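# Move wooden block from bench onto cart floor

## Task

Lift the wooden block from the bench and lay it flat on the cart's floor at the handle end, next to the profiles; keep the drop flap open and keep anything already accomplished intact; at the end both hands must be empty and away from the cart, the robot released and backed off, upright (not fallen or tilted), and touching nothing.

## Robot and tools

ROBOT. A Rainbow Robotics RB-Y1 simulated in physics: a two-wheel drive base with two rear casters (0.58 m wide, front edge 0.10 m ahead of the wheel axle, rear 0.57 m behind; spinning in place sweeps a 0.58 m radius), a folding torso (leg with ankle, knee, hip), a head camera, and two 7-joint arms, each ending in a parallel gripper and a wrist camera whose case juts sideways and can collide. Each arm is rated for 3 kg.

FRAMES. All positions are in metres. Base frame: origin on the floor between the drive wheels, x forward, y left, z up. chest, left_hand and right_hand are reported in this frame; a hand point is midway between its finger pads, fingers along its -z, closing along its x. Printed hand positions can be off, more when reaching far or loaded. base_odometry is the base frame at scene start, counted from wheel turns only (slip shows as travel, bumps can turn the robot unseen); heading in rad, left positive, -3.142 to 3.142.

move. One action plus optional "cameras" (list of head_camera, left_wrist_camera, right_wrist_camera, or all; [] gives none) and "blocking" (true/omitted waits for rest; false returns in about 0.5 s while motion continues). With no action it just reports state and images. Allowed combinations: base and/or joints, optionally with min_time_s or contact_limits; target alone or with min_time_s; or contact_limits alone.
- base: one velocity command {x_m_s, turn_rad_s, for_s}, relative motion from where the robot stands. x_m_s forward speed, 0.005 to 0.4 m/s either sign or 0; turn_rad_s left-positive, 0.02 to 1.509 rad/s either sign or 0; for_s 0.1 to 5 s. Omitted velocities are 0; no sideways motion. Acceleration 0.4 m/s² (turns 0.5 rad/s²), so it coasts up to 1 s (turns 3.1 s) after for_s. If |x| + 0.27|turn| exceeds 0.4, both scale down. The base does not stop on hitting furniture.
- joints: absolute targets keyed by name, in rad (grippers in m of opening). Ranges: torso_squat_rad 0 to 1.2 (lowers level chest), torso_shift_rad -0.3 to 0.6 (hips forward), torso_pitch_rad -0.2 to 1.4 (bow forward), torso_yaw_rad -1.5 to 1.5 (left positive; lift arms out 0.2 rad first); torso combined limits: squat+shift <= 1.52, squat-shift+pitch <= 1.57, shift+0.5pitch-0.4squat <= 0.7, shift+0.3pitch-0.5squat <= 0.39. Arms: shoulder_pitch ±2.356 (negative swings forward/up), left_shoulder_roll 0 to 3.141 and right_shoulder_roll -3.141 to 0 (outward lift), shoulder_yaw ±2.094, elbow -2.617 to 0.01 (negative bends), forearm_roll ±3.141, wrist_pitch -1.57 to 1.919, hand_roll ±2.705, gripper_m 0 to 0.1. head_pan_rad ±0.523, head_tilt_rad -0.35 to 1.57 (positive looks down).
- target: one hand's absolute pose {side "left"/"right", x, y, z in base frame m (-3 to 3), quat_wxyz as the hand lines print it}. It is solved once into joint angles, so the hand travels on an arc that can bulge over 0.1 m on big moves; split long moves. Checked only against the robot's own body. Status reads reached (within 10 mm, 2 degrees), short (with the error) or refused (with reason).
- min_time_s 0.1 to 8: minimum duration of each arm/head/torso motion.
- contact_limits: gripper current in mA, 200 to 672.5, per gripper; persists; starts at 672.5; lower means softer squeeze.
To grip, command an opening at least 0.005 m narrower than the object; off_target or done is then normal.

wait {seconds 0 to 10}: no new command; returns state and images, early if moves settle. stop: brakes all running motions (they then read stopped and may keep pressing). zoom_image {camera, region [x0,y0,x1,y1] px, at most 504x504}: closer look at the latest image. read_manual: licence text only. finished_scene {scene}: ends the scene irreversibly; any move still running is cut off.

RESULTS. The move line says done or the worst status. base_status, joint_status, left_hand_status, right_hand_status give each motion's outcome; off_target means it rested away from target and may still push. contact_stop, time_out and limit_stop_at_<name> stop the rest of that reply's calls and drop targets for the whole group (torso, or one arm). limit_stop_at_own_body_* means a self-collision guard halted it. "joint command not followed" means an arm-collision check withheld the arm's targets. on_its_own lists unrequested robot behavior. wheel_motors_off 1 means wheels are disabled (after a wheel stalls hard, for 2 s). lidar_m: 12 distances, 30-degree sectors counter-clockwise from straight ahead, seen in a plane 0.23 m up. motor_effort: wheel effort percent, peak in brackets; at rest normally under 30. Joint torques, external torques, wrist force/torque (raw, offset up to 16 N) and motor temperatures hint at contact and load. A refused move, or an uncommanded stop, cancels later move/wait/finished_scene calls in the same reply; an invalid call (unknown key) does not.

AVOID. Dropping the block or releasing it while moving; slamming, hard pushes, hand-on-hand or arm-on-arm pressing (can end the scene); contact torque at a joint limit (torque fault: 10 s freeze); overheated motors from long stretched holds (brakes lock for 30+ s); driving the body into furniture edges or carrying weight far forward, which can tip the robot; breaking torso limits. Time keeps running while you think.

Each tool is called after "Call:" as name(argument=value, ...) on one line, values as JSON.

## Session

Call:
move(joints={"head_tilt_rad": 0.8, "head_pan_rad": 0.0}, cameras=["head_camera"])

Call:
move(joints={"head_tilt_rad": 0.6, "head_pan_rad": 0.52}, cameras=["head_camera"])

Call:
move(joints={"head_tilt_rad": 0.6, "head_pan_rad": -0.52}, cameras=["head_camera"])

Scene clock: 0.93 s.
Joint torques (N m): left_arm=[-1.63 -0.91 0.64 -0.38 -0.08 -0.68 0.04] | right_arm=[-3.69 -0.55 -0.61 -1.36 -0.08 -0.48 -0.02]
External joint torques (N m): left_arm=[-0.25 -1.05 0.63 0.17 -0.09 -0.25 0.04] | right_arm=[-0.09 0.57 -0.57 0.28 -0.14 0.12 -0.04]
Motor temperatures (°C): left_arm=[30 28 32 36 34 33 38] | right_arm=[34 30 32 30 35 36 34]
Wrist force (N): left_arm=[-0.4 1.7 -7.7] | right_arm=[-2.6 0.6 -4.2]
Wrist torque (N m): left_arm=[-0.31 0.12 0.09] | right_arm=[-0.03 -0.11 -0.10]
Wrist force, peak (N): left_arm=[0.1 1.6 -7.9] | right_arm=[-2.9 0.8 -5.4]
move: done
base_odometry: x=+0.000 y=+0.000 heading=+0.000
lidar_m: 0.73 1.02 1.54 4.58 1.54 1.11 1.02 1.06 1.39 3.62 1.09 0.76
base_status: not commanded
joint_positions: torso_squat_rad=+0.350 torso_shift_rad=+0.000 torso_pitch_rad=+0.000 torso_yaw_rad=+0.000 left_shoulder_pitch_rad=+0.037 left_shoulder_roll_rad=+0.004 left_shoulder_yaw_rad=-0.043 left_elbow_rad=-0.196 left_forearm_roll_rad=-0.014 left_wrist_pitch_rad=+0.002 left_hand_roll_rad=+0.027 left_gripper_m=+0.099 right_shoulder_pitch_rad=-0.040 right_shoulder_roll_rad=-0.021 right_shoulder_yaw_rad=-0.018 right_elbow_rad=-0.235 right_forearm_roll_rad=+0.049 right_wrist_pitch_rad=-0.014 right_hand_roll_rad=+0.035 right_gripper_m=+0.099 head_pan_rad=+0.000 head_tilt_rad=+0.800
joint_status: all done
wheel_motors_off: 0
motor_effort: left_wheel=+0(1) right_wheel=+0(2)
chest: x=-0.2280 y=+0.0001 z=+1.2475 quat_wxyz=(+1.000, +0.000, +0.000, +0.000) (m; base frame)
left_hand: x=-0.1598 y=+0.2200 z=+0.5653 quat_wxyz=(+0.997, +0.000, -0.079, -0.009) (m; base frame)
right_hand: x=-0.0823 y=-0.2360 z=+0.5770 quat_wxyz=(+0.989, -0.016, -0.142, +0.041) (m; base frame)
pictures: head_camera
camera_calibration:
head_camera: T_world_to_cam=[[-0.00444798, -0.999504, -0.0311617, 0.0433752], [-0.676362, 0.0259598, -0.736111, 0.977852], [0.736556, 0.0178024, -0.676143, 1.07562], [0, 0, 0, 1]] pos_world=[-0.130677, -0.00117964, 1.44843]

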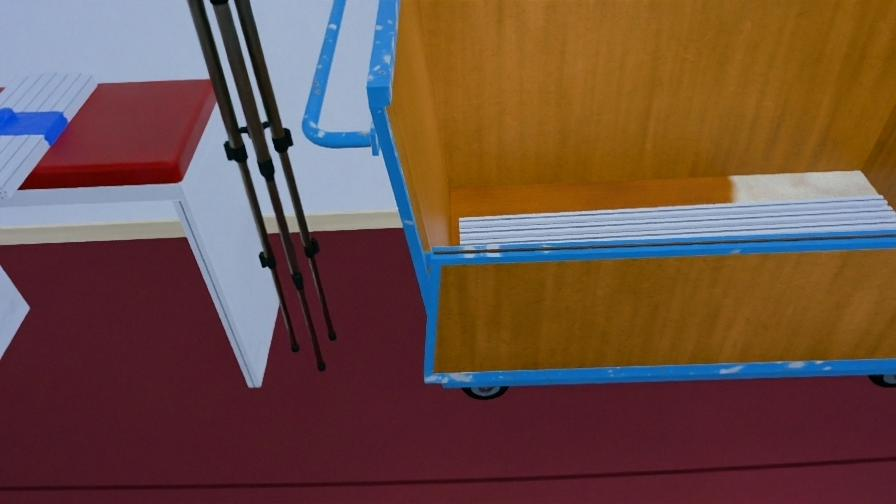

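Scene clock: 1.93 s.
Joint torques (N m): left_arm=[-1.54 -0.58 0.83 -0.46 -0.01 -0.65 -0.03] | right_arm=[-3.74 -0.73 -0.5 -1.37 -0.01 -0.44 -0.03]
External joint torques (N m): left_arm=[-0.15 -0.72 0.82 0.1 -0.01 -0.23 -0.02] | right_arm=[-0.14 0.39 -0.46 0.27 -0.08 0.16 -0.04]
Motor temperatures (°C): left_arm=[30 28 32 36 34 33 38] | right_arm=[34 30 32 30 35 36 34]
Wrist force (N): left_arm=[-0.4 1.5 -7.7] | right_arm=[-2.9 1.1 -4.5]
Wrist torque (N m): left_arm=[-0.28 0.11 0.08] | right_arm=[-0.11 -0.12 -0.09]
Wrist force, peak (N): left_arm=[-0.7 1.3 -8.3] | right_arm=[-2.9 1.1 -5.3]
move: done
base_odometry: x=+0.000 y=+0.000 heading=+0.000
lidar_m: 0.73 1.02 1.56 4.58 1.56 1.10 1.02 1.06 1.43 3.61 1.08 0.78
base_status: not commanded
joint_positions: torso_squat_rad=+0.350 torso_shift_rad=+0.000 torso_pitch_rad=+0.000 torso_yaw_rad=+0.000 left_shoulder_pitch_rad=+0.037 left_shoulder_roll_rad=+0.004 left_shoulder_yaw_rad=-0.043 left_elbow_rad=-0.196 left_forearm_roll_rad=-0.014 left_wrist_pitch_rad=+0.002 left_hand_roll_rad=+0.027 left_gripper_m=+0.099 right_shoulder_pitch_rad=-0.040 right_shoulder_roll_rad=-0.021 right_shoulder_yaw_rad=-0.018 right_elbow_rad=-0.235 right_forearm_roll_rad=+0.049 right_wrist_pitch_rad=-0.014 right_hand_roll_rad=+0.035 right_gripper_m=+0.099 head_pan_rad=+0.520 head_tilt_rad=+0.600
joint_status: all done
wheel_motors_off: 0
motor_effort: left_wheel=+0(1) right_wheel=+0(2)
chest: x=-0.2280 y=+0.0001 z=+1.2475 quat_wxyz=(+1.000, +0.000, +0.000, +0.000) (m; base frame)
left_hand: x=-0.1598 y=+0.2200 z=+0.5653 quat_wxyz=(+0.997, +0.000, -0.079, -0.009) (m; base frame)
right_hand: x=-0.0823 y=-0.2360 z=+0.5770 quat_wxyz=(+0.989, -0.016, -0.142, +0.041) (m; base frame)
pictures: head_camera
camera_calibration:
head_camera: T_world_to_cam=[[0.49822, -0.866481, -0.0314377, 0.147304], [-0.461326, -0.23421, -0.855759, 1.19538], [0.734136, 0.440859, -0.516419, 0.843849], [0, 0, 0, 1]] pos_world=[-0.141427, 0.0355889, 1.46337]

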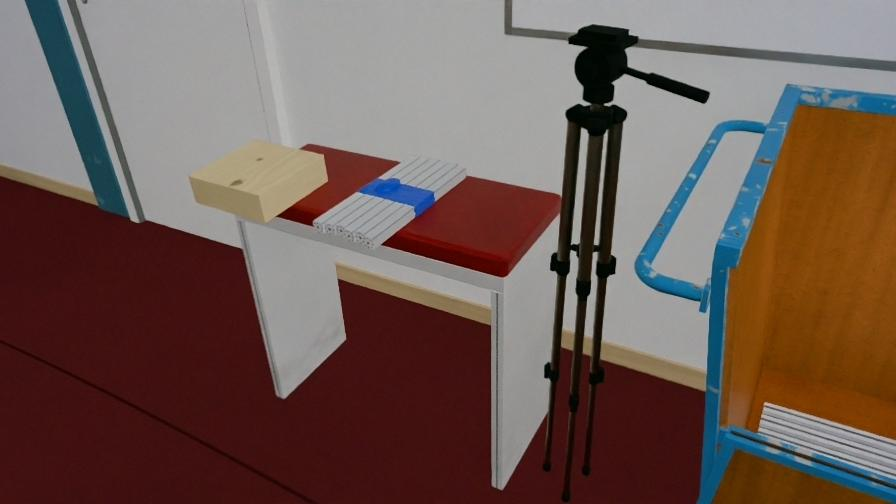

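Scene clock: 3.30 s.
Joint torques (N m): left_arm=[-1.75 -0.7 0.75 -0.42 -0.07 -0.56 -0.04] | right_arm=[-3.42 -0.66 -0.83 -1.49 -0.01 -0.54 0]
External joint torques (N m): left_arm=[-0.37 -0.85 0.74 0.13 -0.07 -0.13 -0.03] | right_arm=[0.18 0.46 -0.79 0.14 -0.07 0.06 -0.02]
Motor temperatures (°C): left_arm=[30 28 32 36 34 33 38] | right_arm=[34 30 32 30 35 36 34]
Wrist force (N): left_arm=[0.0 1.3 -7.4] | right_arm=[-2.5 1.0 -4.8]
Wrist torque (N m): left_arm=[-0.31 0.15 0.06] | right_arm=[-0.05 -0.05 -0.09]
Wrist force, peak (N): left_arm=[0.3 1.8 -8.1] | right_arm=[-2.9 1.1 -5.5]
move: done
base_odometry: x=+0.000 y=+0.000 heading=+0.000
lidar_m: 0.72 1.01 1.54 4.58 1.55 1.11 1.01 1.05 1.41 3.62 1.08 0.76
base_status: not commanded
joint_positions: torso_squat_rad=+0.350 torso_shift_rad=+0.000 torso_pitch_rad=+0.000 torso_yaw_rad=+0.000 left_shoulder_pitch_rad=+0.037 left_shoulder_roll_rad=+0.004 left_shoulder_yaw_rad=-0.043 left_elbow_rad=-0.196 left_forearm_roll_rad=-0.014 left_wrist_pitch_rad=+0.002 left_hand_roll_rad=+0.027 left_gripper_m=+0.099 right_shoulder_pitch_rad=-0.040 right_shoulder_roll_rad=-0.021 right_shoulder_yaw_rad=-0.018 right_elbow_rad=-0.235 right_forearm_roll_rad=+0.049 right_wrist_pitch_rad=-0.014 right_hand_roll_rad=+0.035 right_gripper_m=+0.099 head_pan_rad=-0.520 head_tilt_rad=+0.600
joint_status: all done
wheel_motors_off: 0
motor_effort: left_wheel=+1(1) right_wheel=+2(2)
chest: x=-0.2280 y=+0.0001 z=+1.2475 quat_wxyz=(+1.000, +0.000, +0.000, +0.000) (m; base frame)
left_hand: x=-0.1598 y=+0.2200 z=+0.5653 quat_wxyz=(+0.997, +0.000, -0.079, -0.009) (m; base frame)
right_hand: x=-0.0823 y=-0.2360 z=+0.5770 quat_wxyz=(+0.989, -0.016, -0.142, +0.041) (m; base frame)
pictures: head_camera
camera_calibration:
head_camera: T_world_to_cam=[[-0.495001, -0.868323, -0.0314375, -0.0572967], [-0.435444, 0.279216, -0.85582, 1.20073], [0.751906, -0.409942, -0.516318, 0.847485], [0, 0, 0, 1]] pos_world=[-0.142741, -0.037595, 1.46338]

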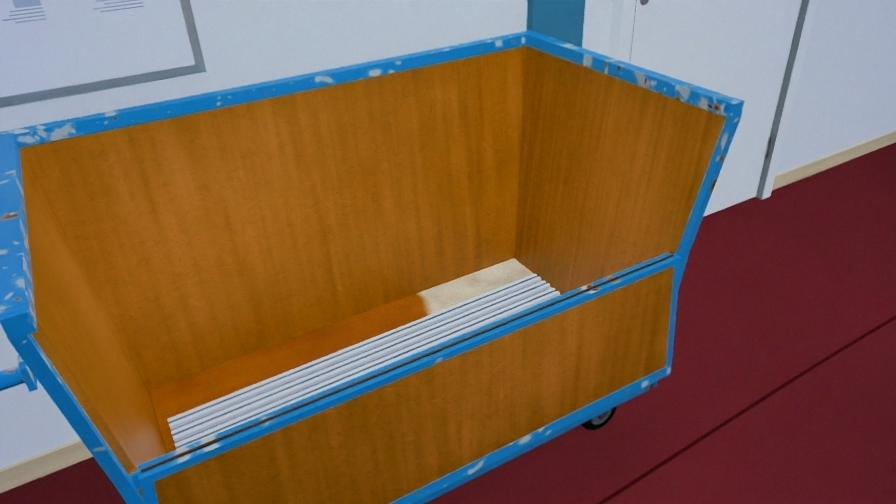

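Call:
move(joints={"head_tilt_rad": 0.9, "head_pan_rad": 0.0, "torso_squat_rad": 0.0, "torso_pitch_rad": 0.3}, cameras=["head_camera"])

Call:
move(joints={"head_tilt_rad": 0.6, "head_pan_rad": 0.52}, cameras=["head_camera"])

Call:
zoom_image(camera="head_camera", region=[100, 50, 500, 400])

Scene clock: 13.07 s.
Joint torques (N m): left_arm=[6 -0.48 0.69 2.81 -0.22 -0.11 0.02] | right_arm=[4.81 -0.51 -0.89 1.88 -0.12 0 -0.09]
External joint torques (N m): left_arm=[-0.78 -0.73 0.67 0.14 -0.21 -0.28 0.02] | right_arm=[0.27 0.45 -0.72 0.44 -0.11 0.03 -0.09]
Motor temperatures (°C): left_arm=[30 28 32 36 34 33 38] | right_arm=[34 30 32 30 35 36 34]
Wrist force (N): left_arm=[1.8 1.1 -7.3] | right_arm=[-0.8 1.0 -4.9]
Wrist torque (N m): left_arm=[-0.24 0.28 0.07] | right_arm=[-0.07 -0.01 -0.09]
Wrist force, peak (N): left_arm=[0.2 1.5 -8.5] | right_arm=[-2.7 1.4 -5.3]
move: done
base_odometry: x=+0.000 y=+0.000 heading=+0.000
lidar_m: 0.73 1.01 1.55 4.58 1.55 1.11 1.01 1.05 1.41 3.63 1.09 0.76
base_status: not commanded
joint_positions: torso_squat_rad=+0.000 torso_shift_rad=+0.000 torso_pitch_rad=+0.300 torso_yaw_rad=+0.000 left_shoulder_pitch_rad=+0.037 left_shoulder_roll_rad=+0.004 left_shoulder_yaw_rad=-0.043 left_elbow_rad=-0.196 left_forearm_roll_rad=-0.014 left_wrist_pitch_rad=+0.002 left_hand_roll_rad=+0.027 left_gripper_m=+0.099 right_shoulder_pitch_rad=-0.040 right_shoulder_roll_rad=-0.021 right_shoulder_yaw_rad=-0.018 right_elbow_rad=-0.235 right_forearm_roll_rad=+0.049 right_wrist_pitch_rad=-0.014 right_hand_roll_rad=+0.035 right_gripper_m=+0.099 head_pan_rad=+0.000 head_tilt_rad=+0.900
joint_status: all done
wheel_motors_off: 0
motor_effort: left_wheel=+0(1) right_wheel=-1(2)
chest: x=-0.1365 y=+0.0001 z=+1.2761 quat_wxyz=(+0.989, +0.000, +0.150, +0.000) (m; base frame)
left_hand: x=-0.2730 y=+0.2200 z=+0.6042 quat_wxyz=(+0.997, -0.002, +0.071, -0.009) (m; base frame)
right_hand: x=-0.1956 y=-0.2360 z=+0.5926 quat_wxyz=(+0.999, -0.010, +0.007, +0.043) (m; base frame)
pictures: head_camera
camera_calibration:
head_camera: T_world_to_cam=[[-0.0163097, -0.999504, -0.0269493, 0.037632], [-0.9097, 0.0260191, -0.414451, 0.605808], [0.414947, 0.0177562, -0.909673, 1.29725], [0, 0, 0, 1]] pos_world=[0.0134263, -0.0011836, 1.43217]

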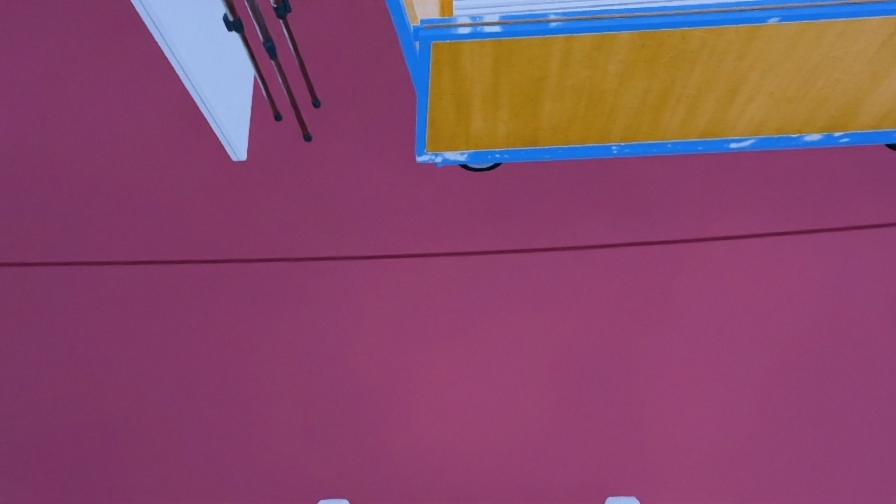

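Scene clock: 14.07 s.
Joint torques (N m): left_arm=[6.19 -0.6 0.72 2.66 -0.07 -0.03 -0.05] | right_arm=[4.78 -0.37 -0.79 1.91 -0.14 0.15 -0.06]
External joint torques (N m): left_arm=[-0.59 -0.85 0.69 -0.01 -0.07 -0.21 -0.05] | right_arm=[0.24 0.6 -0.61 0.47 -0.14 0.18 -0.06]
Motor temperatures (°C): left_arm=[30 28 32 36 34 33 38] | right_arm=[34 30 32 30 35 36 34]
Wrist force (N): left_arm=[1.6 0.8 -7.3] | right_arm=[-1.0 1.2 -5.4]
Wrist torque (N m): left_arm=[-0.24 0.22 0.07] | right_arm=[-0.09 -0.06 -0.11]
Wrist force, peak (N): left_arm=[2.0 1.2 -8.6] | right_arm=[-0.6 1.4 -5.6]
move: done
base_odometry: x=+0.000 y=+0.000 heading=+0.000
lidar_m: 0.74 1.02 1.56 4.59 1.53 1.10 1.02 1.05 1.42 3.61 1.09 0.77
base_status: not commanded
joint_positions: torso_squat_rad=+0.000 torso_shift_rad=+0.000 torso_pitch_rad=+0.300 torso_yaw_rad=+0.000 left_shoulder_pitch_rad=+0.037 left_shoulder_roll_rad=+0.004 left_shoulder_yaw_rad=-0.043 left_elbow_rad=-0.196 left_forearm_roll_rad=-0.014 left_wrist_pitch_rad=+0.002 left_hand_roll_rad=+0.027 left_gripper_m=+0.099 right_shoulder_pitch_rad=-0.040 right_shoulder_roll_rad=-0.021 right_shoulder_yaw_rad=-0.018 right_elbow_rad=-0.235 right_forearm_roll_rad=+0.049 right_wrist_pitch_rad=-0.014 right_hand_roll_rad=+0.035 right_gripper_m=+0.099 head_pan_rad=+0.520 head_tilt_rad=+0.600
joint_status: all done
wheel_motors_off: 0
motor_effort: left_wheel=+0(1) right_wheel=+1(2)
chest: x=-0.1365 y=+0.0001 z=+1.2761 quat_wxyz=(+0.989, +0.000, +0.150, +0.000) (m; base frame)
left_hand: x=-0.2730 y=+0.2200 z=+0.6042 quat_wxyz=(+0.997, -0.002, +0.071, -0.009) (m; base frame)
right_hand: x=-0.1956 y=-0.2360 z=+0.5926 quat_wxyz=(+0.999, -0.010, +0.007, +0.043) (m; base frame)
pictures: head_camera
camera_calibration:
head_camera: T_world_to_cam=[[0.466588, -0.866514, -0.177338, 0.284468], [-0.693754, -0.234175, -0.681078, 1.00746], [0.548635, 0.440812, -0.710411, 1.01366], [0, 0, 0, 1]] pos_world=[0.0100744, 0.035586, 1.45672]

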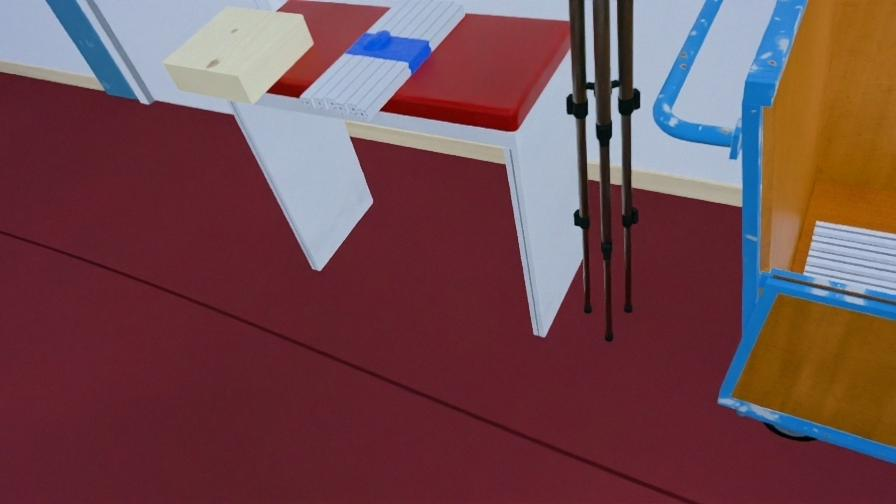

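Scaled by 1.260 from the camera's 896x504 image, which has a finer 1280x720 frame.

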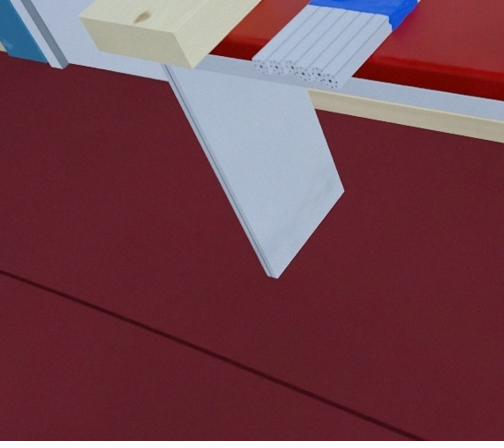

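Call:
move(base={"x_m_s": 0.3, "for_s": 1.0}, joints={"head_tilt_rad": 0.6, "head_pan_rad": -0.1, "torso_pitch_rad": 0.35}, cameras=["head_camera"])

Call:
zoom_image(camera="head_camera", region=[200, 0, 700, 400])

Scene clock: 31.10 s.
Joint torques (N m): left_arm=[7.56 -0.74 0.69 3.1 -0.04 0.08 0.08] | right_arm=[6.65 -0.33 -0.84 2.57 -0.2 0.07 -0.02]
External joint torques (N m): left_arm=[-0.54 -1.01 0.66 -0.08 -0.03 -0.19 0.07] | right_arm=[0.77 0.6 -0.64 0.62 -0.18 0 -0.02]
Motor temperatures (°C): left_arm=[30 28 32 36 34 33 37] | right_arm=[34 30 32 30 35 36 34]
Wrist force (N): left_arm=[1.9 1.3 -7.5] | right_arm=[-0.5 0.9 -5.3]
Wrist torque (N m): left_arm=[-0.31 0.24 0.07] | right_arm=[-0.09 0.02 -0.09]
Wrist force, peak (N): left_arm=[2.4 1.8 -8.3] | right_arm=[-0.9 0.7 -5.7]
move: done
base_odometry: x=+0.300 y=+0.000 heading=+0.000
lidar_m: 0.43 0.75 1.41 4.33 1.98 1.42 1.31 1.36 1.82 4.64 0.64 0.45
base_status: done (sent for 1 of 1 s)
joint_positions: torso_squat_rad=+0.000 torso_shift_rad=+0.000 torso_pitch_rad=+0.350 torso_yaw_rad=+0.000 left_shoulder_pitch_rad=+0.037 left_shoulder_roll_rad=+0.004 left_shoulder_yaw_rad=-0.043 left_elbow_rad=-0.196 left_forearm_roll_rad=-0.014 left_wrist_pitch_rad=+0.002 left_hand_roll_rad=+0.027 left_gripper_m=+0.099 right_shoulder_pitch_rad=-0.040 right_shoulder_roll_rad=-0.021 right_shoulder_yaw_rad=-0.018 right_elbow_rad=-0.235 right_forearm_roll_rad=+0.049 right_wrist_pitch_rad=-0.014 right_hand_roll_rad=+0.035 right_gripper_m=+0.099 head_pan_rad=-0.100 head_tilt_rad=+0.600
joint_status: all done
wheel_motors_off: 0
motor_effort: left_wheel=+1(25) right_wheel=-1(56)
chest: x=-0.1218 y=+0.0001 z=+1.2712 quat_wxyz=(+0.985, +0.000, +0.174, +0.000) (m; base frame)
left_hand: x=-0.2917 y=+0.2200 z=+0.6069 quat_wxyz=(+0.995, -0.002, +0.095, -0.009) (m; base frame)
right_hand: x=-0.2149 y=-0.2360 z=+0.5914 quat_wxyz=(+0.999, -0.009, +0.032, +0.043) (m; base frame)
pictures: head_camera
camera_calibration:
head_camera: T_world_to_cam=[[-0.1028, -0.994694, 0.00406398, -0.0100747], [-0.773977, 0.0774213, -0.628463, 0.93865], [0.624814, -0.0677512, -0.777829, 1.09455], [0, 0, 0, 1]] pos_world=[0.041569, -0.00853575, 1.44132]

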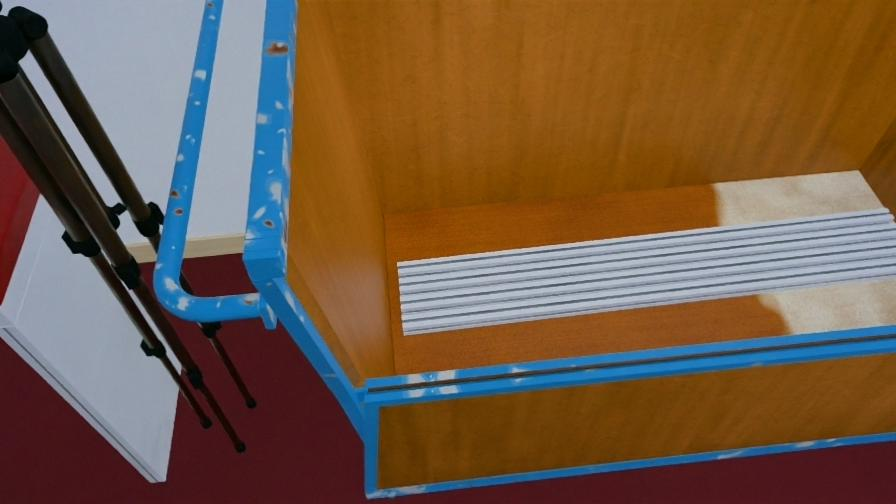

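Scaled by 1.008 from the camera's 896x504 image, which has a finer 1280x720 frame.

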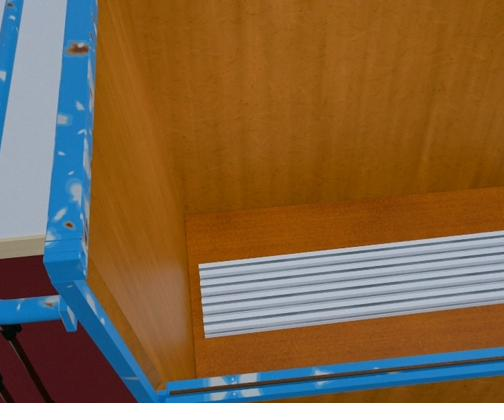

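Call:
move(base={"turn_rad_s": 0.8, "for_s": 1.9635}, cameras=[])

Call:
move(base={"x_m_s": 0.4, "for_s": 3.05}, joints={"head_tilt_rad": 0.6, "head_pan_rad": -0.4}, cameras=["head_camera"])

Call:
move(base={"turn_rad_s": -0.8, "for_s": 1.9635}, joints={"head_tilt_rad": 0.6, "head_pan_rad": 0.0}, cameras=["head_camera"])

Call:
zoom_image(camera="head_camera", region=[250, 100, 750, 500])

Scene clock: 45.87 s.
Joint torques (N m): left_arm=[7.49 -0.56 0.81 3.11 -0.12 -0.02 -0.07] | right_arm=[6.7 -0.44 -0.98 2.64 -0.06 0.08 -0.1]
External joint torques (N m): left_arm=[-0.61 -0.83 0.78 -0.07 -0.12 -0.29 -0.08] | right_arm=[0.83 0.49 -0.78 0.69 -0.04 0.01 -0.1]
Motor temperatures (°C): left_arm=[31 28 32 36 34 33 37] | right_arm=[34 30 32 30 35 36 34]
Wrist force (N): left_arm=[2.4 0.9 -7.5] | right_arm=[-0.6 1.1 -5.1]
Wrist torque (N m): left_arm=[-0.26 0.28 0.06] | right_arm=[-0.10 0.01 -0.07]
Wrist force, peak (N): left_arm=[1.8 1.8 -8.4] | right_arm=[-0.5 1.0 -5.8]
move: done
base_odometry: x=+0.300 y=+0.000 heading=+1.573
lidar_m: 4.47 1.90 1.39 1.34 1.39 1.87 4.87 0.65 0.46 0.43 0.81 1.40
base_status: done (sent for 1.97 of 1.97 s)
joint_positions: torso_squat_rad=+0.000 torso_shift_rad=+0.000 torso_pitch_rad=+0.350 torso_yaw_rad=+0.000 left_shoulder_pitch_rad=+0.037 left_shoulder_roll_rad=+0.004 left_shoulder_yaw_rad=-0.043 left_elbow_rad=-0.196 left_forearm_roll_rad=-0.014 left_wrist_pitch_rad=+0.002 left_hand_roll_rad=+0.027 left_gripper_m=+0.099 right_shoulder_pitch_rad=-0.040 right_shoulder_roll_rad=-0.021 right_shoulder_yaw_rad=-0.018 right_elbow_rad=-0.235 right_forearm_roll_rad=+0.049 right_wrist_pitch_rad=-0.014 right_hand_roll_rad=+0.035 right_gripper_m=+0.099 head_pan_rad=-0.100 head_tilt_rad=+0.600
joint_status: not commanded
wheel_motors_off: 0
motor_effort: left_wheel=+5(47) right_wheel=+18(42)
chest: x=-0.1219 y=+0.0001 z=+1.2712 quat_wxyz=(+0.985, +0.000, +0.174, +0.000) (m; base frame)
left_hand: x=-0.2917 y=+0.2200 z=+0.6069 quat_wxyz=(+0.995, -0.002, +0.095, -0.009) (m; base frame)
right_hand: x=-0.2149 y=-0.2360 z=+0.5914 quat_wxyz=(+0.999, -0.009, +0.032, +0.043) (m; base frame)
pictures: none
No camera images: "cameras" was empty.

Scene clock: 50.30 s.
Joint torques (N m): left_arm=[7.81 -0.52 0.86 3.1 -0.1 0.07 -0.08] | right_arm=[6.38 -0.54 -0.77 2.64 -0.17 0.15 -0.07]
External joint torques (N m): left_arm=[-0.29 -0.79 0.83 -0.08 -0.1 -0.2 -0.09] | right_arm=[0.5 0.39 -0.58 0.69 -0.15 0.09 -0.07]
Motor temperatures (°C): left_arm=[31 28 32 36 34 33 37] | right_arm=[34 30 32 30 35 36 34]
Wrist force (N): left_arm=[1.6 0.8 -7.7] | right_arm=[-0.2 0.6 -5.3]
Wrist torque (N m): left_arm=[-0.20 0.21 0.08] | right_arm=[-0.03 0.05 -0.10]
Wrist force, peak (N): left_arm=[1.7 1.4 -8.4] | right_arm=[-1.2 0.8 -5.8]
move: done
base_odometry: x=+0.297 y=+1.227 heading=+1.574
lidar_m: 4.37 1.94 1.41 1.36 1.41 1.92 1.79 0.89 0.90 0.56 1.24 1.67
base_status: done (sent for 3.07 of 3.07 s)
joint_positions: torso_squat_rad=+0.000 torso_shift_rad=+0.000 torso_pitch_rad=+0.350 torso_yaw_rad=+0.000 left_shoulder_pitch_rad=+0.037 left_shoulder_roll_rad=+0.004 left_shoulder_yaw_rad=-0.043 left_elbow_rad=-0.196 left_forearm_roll_rad=-0.014 left_wrist_pitch_rad=+0.002 left_hand_roll_rad=+0.027 left_gripper_m=+0.099 right_shoulder_pitch_rad=-0.040 right_shoulder_roll_rad=-0.021 right_shoulder_yaw_rad=-0.018 right_elbow_rad=-0.235 right_forearm_roll_rad=+0.049 right_wrist_pitch_rad=-0.014 right_hand_roll_rad=+0.035 right_gripper_m=+0.099 head_pan_rad=-0.400 head_tilt_rad=+0.600
joint_status: all done
wheel_motors_off: 0
motor_effort: left_wheel=+17(46) right_wheel=-15(47)
chest: x=-0.1219 y=+0.0001 z=+1.2712 quat_wxyz=(+0.985, +0.000, +0.174, +0.000) (m; base frame)
left_hand: x=-0.2917 y=+0.2200 z=+0.6069 quat_wxyz=(+0.995, -0.002, +0.095, -0.009) (m; base frame)
right_hand: x=-0.2149 y=-0.2360 z=+0.5914 quat_wxyz=(+0.999, -0.009, +0.032, +0.043) (m; base frame)
pictures: head_camera
camera_calibration:
head_camera: T_world_to_cam=[[-0.374806, -0.921325, 0.103344, -0.163074], [-0.731015, 0.225131, -0.644153, 0.962809], [0.570208, -0.316979, -0.757883, 1.06384], [0, 0, 0, 1]] pos_world=[0.0360952, -0.0297876, 1.44332]

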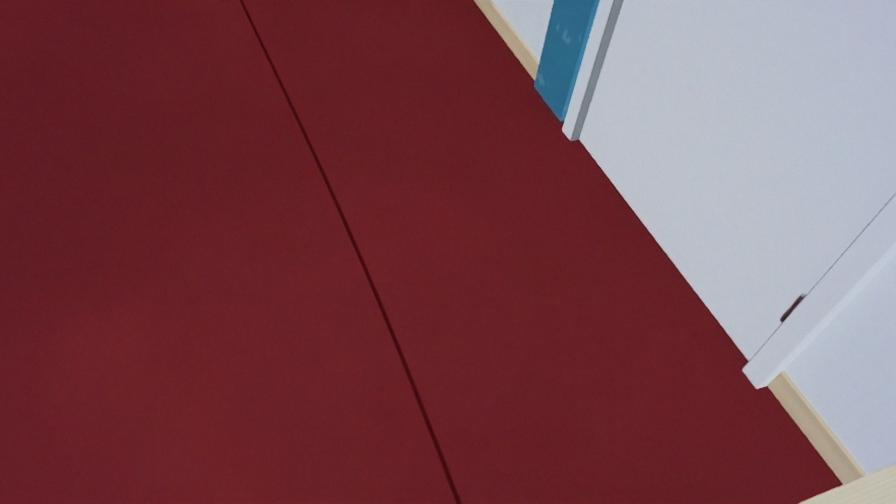

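Scene clock: 54.20 s.
Joint torques (N m): left_arm=[7.62 -0.71 0.9 3.14 -0.07 0.01 0] | right_arm=[6.91 -0.04 -0.78 2.52 -0.13 0.16 0]
External joint torques (N m): left_arm=[-0.48 -0.97 0.87 -0.04 -0.07 -0.26 -0.01] | right_arm=[1.03 0.89 -0.58 0.58 -0.11 0.09 0]
Motor temperatures (°C): left_arm=[31 28 32 36 34 33 37] | right_arm=[34 30 32 30 35 36 34]
Wrist force (N): left_arm=[2.0 1.2 -7.3] | right_arm=[-0.3 0.8 -4.9]
Wrist torque (N m): left_arm=[-0.27 0.25 0.08] | right_arm=[-0.06 0.03 -0.10]
Wrist force, peak (N): left_arm=[2.5 1.3 -8.1] | right_arm=[-0.2 0.8 -5.8]
move: done
base_odometry: x=+0.297 y=+1.226 heading=+0.001
lidar_m: 0.59 1.24 1.66 4.27 2.01 1.44 1.33 1.39 1.86 1.89 0.86 0.90
base_status: done (sent for 1.97 of 1.97 s)
joint_positions: torso_squat_rad=+0.000 torso_shift_rad=+0.000 torso_pitch_rad=+0.350 torso_yaw_rad=+0.000 left_shoulder_pitch_rad=+0.037 left_shoulder_roll_rad=+0.004 left_shoulder_yaw_rad=-0.043 left_elbow_rad=-0.196 left_forearm_roll_rad=-0.014 left_wrist_pitch_rad=+0.002 left_hand_roll_rad=+0.027 left_gripper_m=+0.099 right_shoulder_pitch_rad=-0.040 right_shoulder_roll_rad=-0.021 right_shoulder_yaw_rad=-0.018 right_elbow_rad=-0.235 right_forearm_roll_rad=+0.049 right_wrist_pitch_rad=-0.014 right_hand_roll_rad=+0.035 right_gripper_m=+0.099 head_pan_rad=+0.000 head_tilt_rad=+0.600
joint_status: all done
wheel_motors_off: 0
motor_effort: left_wheel=+22(44) right_wheel=+3(48)
chest: x=-0.1219 y=+0.0001 z=+1.2712 quat_wxyz=(+0.985, +0.000, +0.174, +0.000) (m; base frame)
left_hand: x=-0.2918 y=+0.2200 z=+0.6069 quat_wxyz=(+0.995, -0.002, +0.095, -0.009) (m; base frame)
right_hand: x=-0.2149 y=-0.2359 z=+0.5914 quat_wxyz=(+0.999, -0.009, +0.032, +0.043) (m; base frame)
pictures: head_camera
camera_calibration:
head_camera: T_world_to_cam=[[-0.00911352, -0.999503, -0.0301781, 0.0426569], [-0.778822, 0.0260235, -0.626705, 0.935917], [0.627179, 0.0177919, -0.778672, 1.09587], [0, 0, 0, 1]] pos_world=[0.0419933, -0.00121777, 1.44116]

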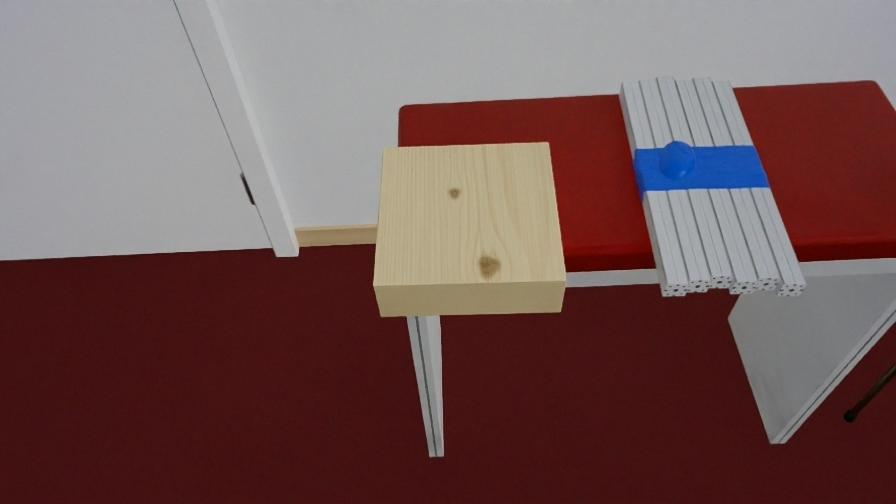

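Scaled by 1.008 from the camera's 896x504 image, which has a finer 1280x720 frame.

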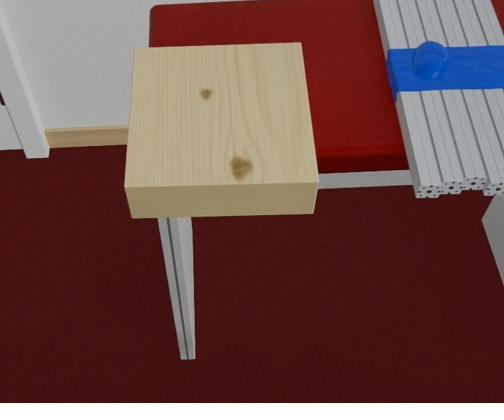

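Call:
move(base={"x_m_s": 0.2, "for_s": 1.35}, joints={"torso_squat_rad": 0.6, "torso_pitch_rad": 0.5, "torso_shift_rad": 0.1, "head_tilt_rad": 0.7}, cameras=["head_camera"])

Call:
move(target={"side": "left", "x": 0.25, "y": 0.28, "z": 0.95, "quat_wxyz": [1, 0, 0, 0]}, cameras=[])

Call:
move(target={"side": "right", "x": 0.25, "y": -0.28, "z": 0.95, "quat_wxyz": [1, 0, 0, 0]})

Scene clock: 79.77 s.
Joint torques (N m): left_arm=[11.08 -0.61 0.43 4.65 -0.05 0.32 0.04] | right_arm=[10.47 -0.03 -0.75 4.23 -0.2 0.36 -0.1]
External joint torques (N m): left_arm=[-0.85 -0.91 0.39 -0.04 -0.05 -0.24 0.02] | right_arm=[0.68 0.78 -0.5 0.8 -0.14 0.01 -0.09]
Motor temperatures (°C): left_arm=[31 28 32 36 34 32 37] | right_arm=[34 30 32 30 35 36 34]
Wrist force (N): left_arm=[2.9 2.2 -7.4] | right_arm=[0.4 0.5 -4.7]
Wrist torque (N m): left_arm=[-0.38 0.33 0.05] | right_arm=[-0.02 0.09 -0.07]
Wrist force, peak (N): left_arm=[3.2 1.6 -8.3] | right_arm=[-0.6 1.2 -5.8]
move: done
base_odometry: x=+0.570 y=+1.227 heading=+0.001
lidar_m: 0.31 0.32 1.27 3.28 2.43 1.73 1.61 1.65 2.23 1.11 0.70 0.86
base_status: done (sent for 1.37 of 1.37 s)
joint_positions: torso_squat_rad=+0.600 torso_shift_rad=+0.100 torso_pitch_rad=+0.500 torso_yaw_rad=+0.000 left_shoulder_pitch_rad=+0.037 left_shoulder_roll_rad=+0.004 left_shoulder_yaw_rad=-0.043 left_elbow_rad=-0.196 left_forearm_roll_rad=-0.014 left_wrist_pitch_rad=+0.002 left_hand_roll_rad=+0.027 left_gripper_m=+0.099 right_shoulder_pitch_rad=-0.040 right_shoulder_roll_rad=-0.021 right_shoulder_yaw_rad=-0.018 right_elbow_rad=-0.235 right_forearm_roll_rad=+0.049 right_wrist_pitch_rad=-0.014 right_hand_roll_rad=+0.035 right_gripper_m=+0.099 head_pan_rad=+0.000 head_tilt_rad=+0.700
joint_status: all done
wheel_motors_off: 0
motor_effort: left_wheel=-7(51) right_wheel=+7(47)
chest: x=-0.0220 y=+0.0001 z=+1.1269 quat_wxyz=(+0.969, +0.000, +0.247, +0.000) (m; base frame)
left_hand: x=-0.2891 y=+0.2200 z=+0.4955 quat_wxyz=(+0.985, -0.003, +0.170, -0.008) (m; base frame)
right_hand: x=-0.2155 y=-0.2360 z=+0.4687 quat_wxyz=(+0.993, -0.006, +0.107, +0.043) (m; base frame)
pictures: head_camera
camera_calibration:
head_camera: T_world_to_cam=[[-0.0163194, -0.999503, -0.0269874, 0.0355199], [-0.909625, 0.0260468, -0.414614, 0.672114], [0.415111, 0.0177822, -0.909597, 1.08156], [0, 0, 0, 1]] pos_world=[0.162986, -0.00123667, 1.26341]

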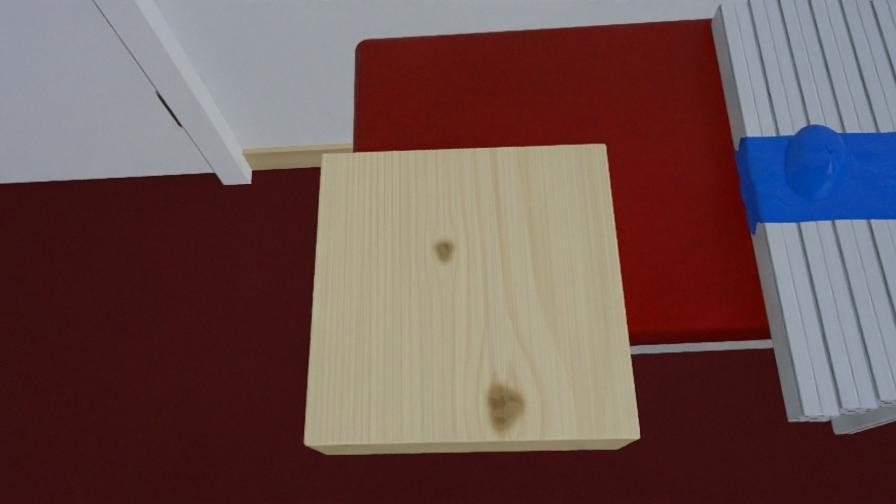

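Scene clock: 82.67 s.
Joint torques (N m): left_arm=[-7.66 -6.98 9.67 1.7 -0.38 -0.34 -0.07] | right_arm=[10.68 -0.28 -0.81 4.4 -0.09 0.37 -0.06]
External joint torques (N m): left_arm=[0.66 -0.51 1.9 1.03 -0.42 -0.28 -0.07] | right_arm=[0.88 0.53 -0.56 0.96 -0.03 0.02 -0.05]
Motor temperatures (°C): left_arm=[31 28 32 36 34 32 37] | right_arm=[34 30 32 30 35 36 34]
Wrist force (N): left_arm=[1.0 2.2 -8.0] | right_arm=[0.3 0.9 -5.1]
Wrist torque (N m): left_arm=[-0.38 0.20 0.08] | right_arm=[-0.06 0.06 -0.07]
Wrist force, peak (N): left_arm=[4.0 -0.7 -7.8] | right_arm=[0.5 1.0 -5.5]
move: done
base_odometry: x=+0.570 y=+1.227 heading=+0.001
lidar_m: 0.31 0.31 1.28 3.27 2.43 1.73 1.61 1.66 2.24 1.12 0.70 0.87
base_status: not commanded
joint_positions: torso_squat_rad=+0.600 torso_shift_rad=+0.100 torso_pitch_rad=+0.500 torso_yaw_rad=+0.000 left_shoulder_pitch_rad=+1.389 left_shoulder_roll_rad=+1.969 left_shoulder_yaw_rad=+1.714 left_elbow_rad=-2.441 left_forearm_roll_rad=+1.599 left_wrist_pitch_rad=+1.214 left_hand_roll_rad=+1.054 left_gripper_m=+0.099 right_shoulder_pitch_rad=-0.040 right_shoulder_roll_rad=-0.021 right_shoulder_yaw_rad=-0.018 right_elbow_rad=-0.235 right_forearm_roll_rad=+0.049 right_wrist_pitch_rad=-0.014 right_hand_roll_rad=+0.035 right_gripper_m=+0.099 head_pan_rad=+0.000 head_tilt_rad=+0.700
joint_status: all done
wheel_motors_off: 0
motor_effort: left_wheel=-8(9) right_wheel=+7(9)
chest: x=-0.0220 y=+0.0000 z=+1.1269 quat_wxyz=(+0.969, +0.000, +0.247, +0.000) (m; base frame)
left_hand: x=+0.2499 y=+0.2799 z=+0.9500 quat_wxyz=(+1.000, +0.000, +0.000, +0.000) (m; base frame)
left_hand_status: reached (checked arc, planned for 2.6 s): 0 mm and 0.0 deg off.
right_hand: x=-0.2155 y=-0.2360 z=+0.4686 quat_wxyz=(+0.993, -0.006, +0.107, +0.043) (m; base frame)
pictures: none
No camera images: "cameras" was empty.

Scene clock: 85.53 s.
Joint torques (N m): left_arm=[-7.55 -6.94 9.43 1.5 -0.3 -0.35 -0.24] | right_arm=[-8.06 8.56 -8.62 1.46 0.33 -0.24 0.25]
External joint torques (N m): left_arm=[0.76 -0.48 1.66 0.83 -0.34 -0.3 -0.24] | right_arm=[0.15 2.25 -0.99 0.72 0.12 -0.23 0.25]
Motor temperatures (°C): left_arm=[31 28 32 36 34 32 37] | right_arm=[34 30 32 30 35 36 34]
Wrist force (N): left_arm=[1.2 1.2 -7.8] | right_arm=[-0.9 0.8 -5.4]
Wrist torque (N m): left_arm=[-0.29 0.24 0.11] | right_arm=[-0.03 -0.01 -0.06]
Wrist force, peak (N): left_arm=[1.1 1.5 -8.3] | right_arm=[-0.5 4.3 -5.4]
move: done
base_odometry: x=+0.570 y=+1.227 heading=+0.001
lidar_m: 0.31 0.32 1.27 3.27 2.41 1.73 1.60 1.64 2.23 1.12 0.71 0.88
base_status: not commanded
joint_positions: torso_squat_rad=+0.600 torso_shift_rad=+0.100 torso_pitch_rad=+0.500 torso_yaw_rad=+0.000 left_shoulder_pitch_rad=+1.389 left_shoulder_roll_rad=+1.969 left_shoulder_yaw_rad=+1.715 left_elbow_rad=-2.441 left_forearm_roll_rad=+1.599 left_wrist_pitch_rad=+1.214 left_hand_roll_rad=+1.054 left_gripper_m=+0.099 right_shoulder_pitch_rad=+1.360 right_shoulder_roll_rad=-1.968 right_shoulder_yaw_rad=-1.685 right_elbow_rad=-2.441 right_forearm_roll_rad=-1.599 right_wrist_pitch_rad=+1.212 right_hand_roll_rad=-1.053 right_gripper_m=+0.099 head_pan_rad=+0.000 head_tilt_rad=+0.700
joint_status: all done
wheel_motors_off: 0
motor_effort: left_wheel=-7(9) right_wheel=+6(11)
chest: x=-0.0220 y=+0.0001 z=+1.1269 quat_wxyz=(+0.969, +0.000, +0.247, +0.000) (m; base frame)
left_hand: x=+0.2499 y=+0.2800 z=+0.9500 quat_wxyz=(+1.000, +0.000, +0.000, +0.000) (m; base frame)
right_hand: x=+0.2498 y=-0.2798 z=+0.9501 quat_wxyz=(+1.000, +0.000, +0.000, +0.000) (m; base frame)
right_hand_status: reached (checked arc, planned for 2.5 s): 0 mm and 0.0 deg off.
pictures: head_camera, left_wrist_camera, right_wrist_camera
camera_calibration:
head_camera: T_world_to_cam=[[-0.0162644, -0.999503, -0.0269931, 0.0355386], [-0.909622, 0.0259993, -0.414623, 0.672111], [0.415119, 0.01781, -0.909593, 1.08155], [0, 0, 0, 1]] pos_world=[0.162971, -0.00121595, 1.26341]
left_wrist_camera: T_world_to_cam=[[0.999601, 0.0268431, -0.00882287, -0.249498], [0.0278961, -0.887858, 0.45927, -0.165634], [0.0044948, -0.459333, -0.888253, 1.04383], [0, 0, 0, 1]] pos_world=[0.249327, 0.339102, 1.00105]
right_wrist_camera: T_world_to_cam=[[-0.999205, -0.0295743, -0.0267348, 0.265522], [-0.0390513, 0.861037, 0.507041, -0.203982], [0.00802422, 0.507682, -0.861507, 1.03071], [0, 0, 0, 1]] pos_world=[0.249075, -0.339784, 0.99849]

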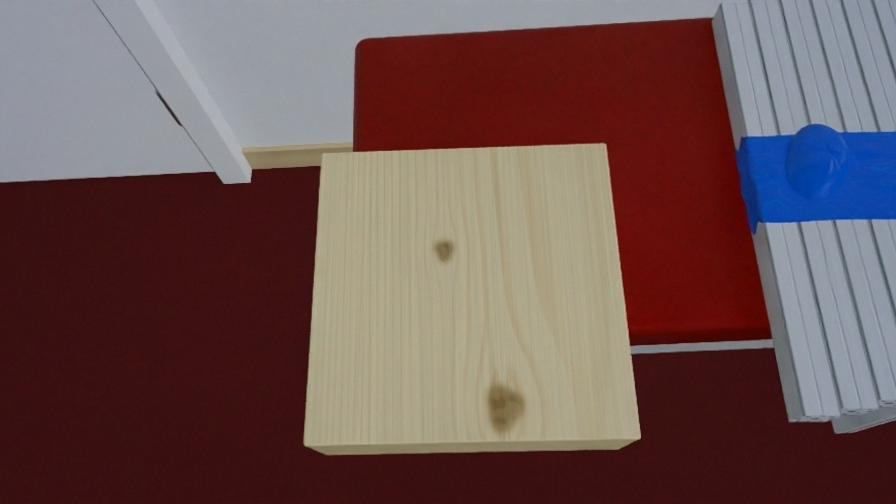

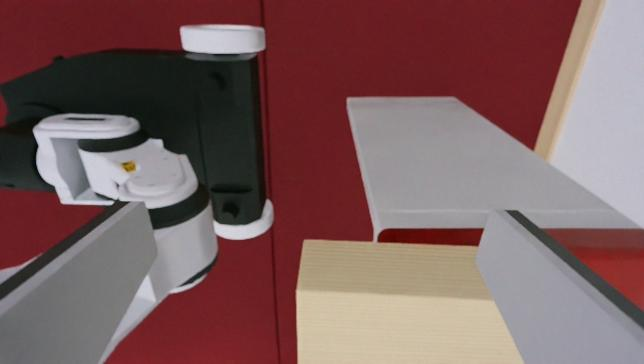

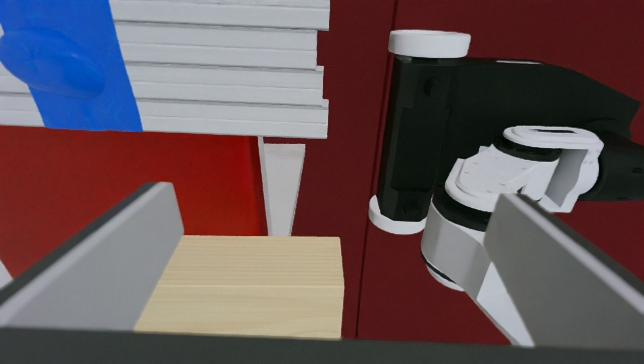

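Call:
move(target={"side": "left", "x": 0.357, "y": 0.165, "z": 0.84, "quat_wxyz": [0.9982, -0.06, 0, 0]}, cameras=[])

Call:
move(target={"side": "right", "x": 0.357, "y": -0.170, "z": 0.84, "quat_wxyz": [0.9982, 0.06, 0, 0]})

Scene clock: 97.43 s.
Joint torques (N m): left_arm=[-15.4 -8.52 10.53 -0.33 -0.01 -0.28 0.1] | right_arm=[-7.77 8.45 -8.27 0.97 0.25 0.08 0.17]
External joint torques (N m): left_arm=[1.31 -0.57 0.91 0.6 -0.13 -0.01 0.1] | right_arm=[0.45 2.14 -0.65 0.23 0.04 0.09 0.17]
Motor temperatures (°C): left_arm=[31 28 32 35 34 32 37] | right_arm=[34 30 32 30 35 36 34]
Wrist force (N): left_arm=[1.2 1.9 -7.8] | right_arm=[-1.1 1.0 -5.3]
Wrist torque (N m): left_arm=[-0.29 0.20 0.07] | right_arm=[-0.09 -0.04 -0.09]
Wrist force, peak (N): left_arm=[0.7 2.0 -8.8] | right_arm=[-1.1 1.0 -5.6]
move: done
base_odometry: x=+0.570 y=+1.227 heading=+0.001
lidar_m: 0.31 0.32 1.27 3.28 2.40 1.72 1.60 1.67 2.24 1.11 0.71 0.88
base_status: not commanded
joint_positions: torso_squat_rad=+0.600 torso_shift_rad=+0.100 torso_pitch_rad=+0.500 torso_yaw_rad=+0.000 left_shoulder_pitch_rad=+1.469 left_shoulder_roll_rad=+2.621 left_shoulder_yaw_rad=+1.643 left_elbow_rad=-1.877 left_forearm_roll_rad=+1.459 left_wrist_pitch_rad=+1.046 left_hand_roll_rad=+1.123 left_gripper_m=+0.099 right_shoulder_pitch_rad=+1.360 right_shoulder_roll_rad=-1.968 right_shoulder_yaw_rad=-1.685 right_elbow_rad=-2.441 right_forearm_roll_rad=-1.599 right_wrist_pitch_rad=+1.212 right_hand_roll_rad=-1.053 right_gripper_m=+0.099 head_pan_rad=+0.000 head_tilt_rad=+0.700
joint_status: all done
wheel_motors_off: 0
motor_effort: left_wheel=-6(8) right_wheel=+7(8)
chest: x=-0.0220 y=+0.0001 z=+1.1269 quat_wxyz=(+0.969, +0.000, +0.247, +0.000) (m; base frame)
left_hand: x=+0.3570 y=+0.1648 z=+0.8401 quat_wxyz=(+0.998, -0.060, +0.000, +0.000) (m; base frame)
left_hand_status: reached (checked arc, planned for 1.0 s): 0 mm and 0.0 deg off.
right_hand: x=+0.2499 y=-0.2798 z=+0.9501 quat_wxyz=(+1.000, +0.000, +0.000, +0.000) (m; base frame)
pictures: none
No camera images: "cameras" was empty.

Scene clock: 98.77 s.
Joint torques (N m): left_arm=[-15.5 -7.85 10.62 -0.67 -0.02 -0.5 0.15] | right_arm=[-16.9 9.81 -8.4 -0.48 0.09 0 -0.08]
External joint torques (N m): left_arm=[1.21 0.09 1 0.25 -0.14 -0.23 0.15] | right_arm=[-0.28 1.68 0.79 0.15 -0.02 0.21 -0.08]
Motor temperatures (°C): left_arm=[31 28 32 35 34 32 37] | right_arm=[34 30 32 30 35 36 34]
Wrist force (N): left_arm=[0.9 2.0 -8.0] | right_arm=[-1.2 0.1 -4.6]
Wrist torque (N m): left_arm=[-0.29 0.19 0.11] | right_arm=[-0.02 0.00 -0.10]
Wrist force, peak (N): left_arm=[1.1 2.2 -8.4] | right_arm=[-1.3 0.0 -6.6]
move: done
base_odometry: x=+0.570 y=+1.227 heading=+0.001
lidar_m: 0.31 0.32 1.27 3.28 2.42 1.72 1.62 1.66 2.24 1.12 0.69 0.87
base_status: not commanded
joint_positions: torso_squat_rad=+0.600 torso_shift_rad=+0.100 torso_pitch_rad=+0.500 torso_yaw_rad=+0.000 left_shoulder_pitch_rad=+1.469 left_shoulder_roll_rad=+2.621 left_shoulder_yaw_rad=+1.643 left_elbow_rad=-1.877 left_forearm_roll_rad=+1.459 left_wrist_pitch_rad=+1.046 left_hand_roll_rad=+1.123 left_gripper_m=+0.099 right_shoulder_pitch_rad=+1.451 right_shoulder_roll_rad=-2.606 right_shoulder_yaw_rad=-1.612 right_elbow_rad=-1.878 right_forearm_roll_rad=-1.473 right_wrist_pitch_rad=+1.026 right_hand_roll_rad=-1.110 right_gripper_m=+0.099 head_pan_rad=+0.000 head_tilt_rad=+0.700
joint_status: all done
wheel_motors_off: 0
motor_effort: left_wheel=-6(7) right_wheel=+4(10)
chest: x=-0.0220 y=+0.0001 z=+1.1269 quat_wxyz=(+0.969, +0.000, +0.247, +0.000) (m; base frame)
left_hand: x=+0.3570 y=+0.1649 z=+0.8401 quat_wxyz=(+0.998, -0.060, +0.000, +0.000) (m; base frame)
right_hand: x=+0.3570 y=-0.1698 z=+0.8401 quat_wxyz=(+0.998, +0.060, +0.000, +0.000) (m; base frame)
right_hand_status: reached (checked arc, planned for 1.0 s): 0 mm and 0.0 deg off.
pictures: head_camera, left_wrist_camera, right_wrist_camera
camera_calibration:
head_camera: T_world_to_cam=[[-0.0162649, -0.999502, -0.0270324, 0.0355622], [-0.909622, 0.026016, -0.414621, 0.672096], [0.415118, 0.0178455, -0.909592, 1.08156], [0, 0, 0, 1]] pos_world=[0.162958, -0.00124177, 1.2634]
left_wrist_camera: T_world_to_cam=[[0.999605, 0.0257096, -0.0113743, -0.35214], [0.0276546, -0.826432, 0.562356, -0.316983], [0.00505793, -0.562449, -0.826817, 0.858096], [0, 0, 0, 1]] pos_world=[0.356427, 0.229723, 0.88374]
right_wrist_camera: T_world_to_cam=[[-0.999216, -0.0258527, -0.0299896, 0.376292], [-0.0387487, 0.794209, 0.606408, -0.333664], [0.00814072, 0.607095, -0.794588, 0.839891], [0, 0, 0, 1]] pos_world=[0.356231, -0.235166, 0.880989]

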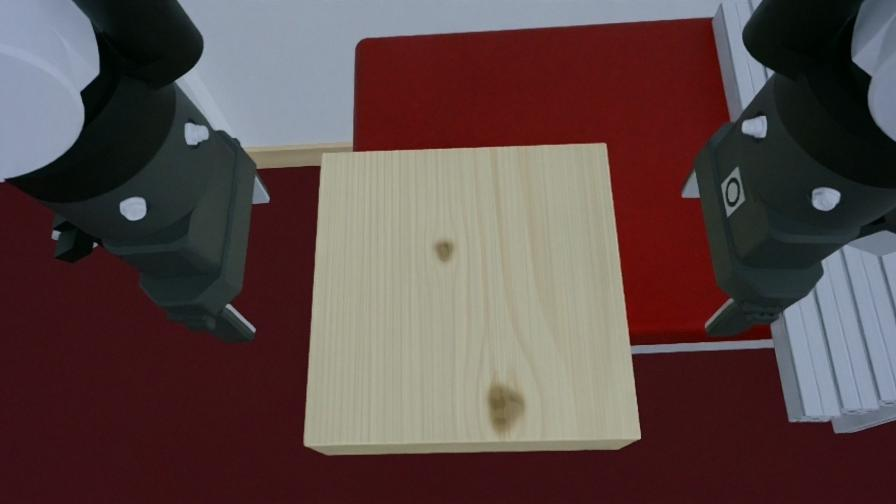

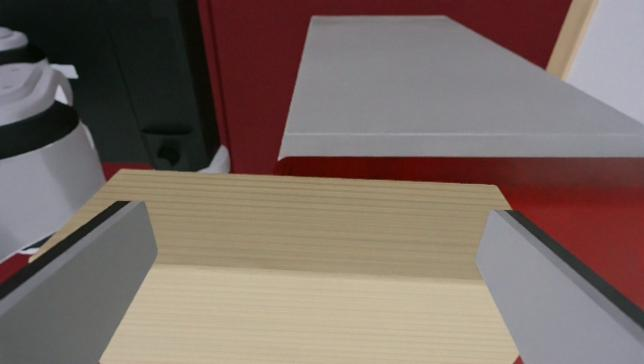

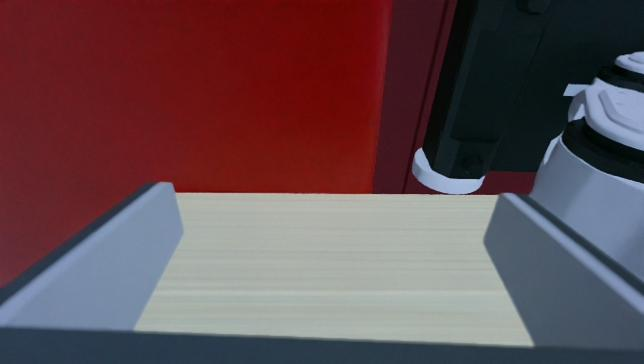

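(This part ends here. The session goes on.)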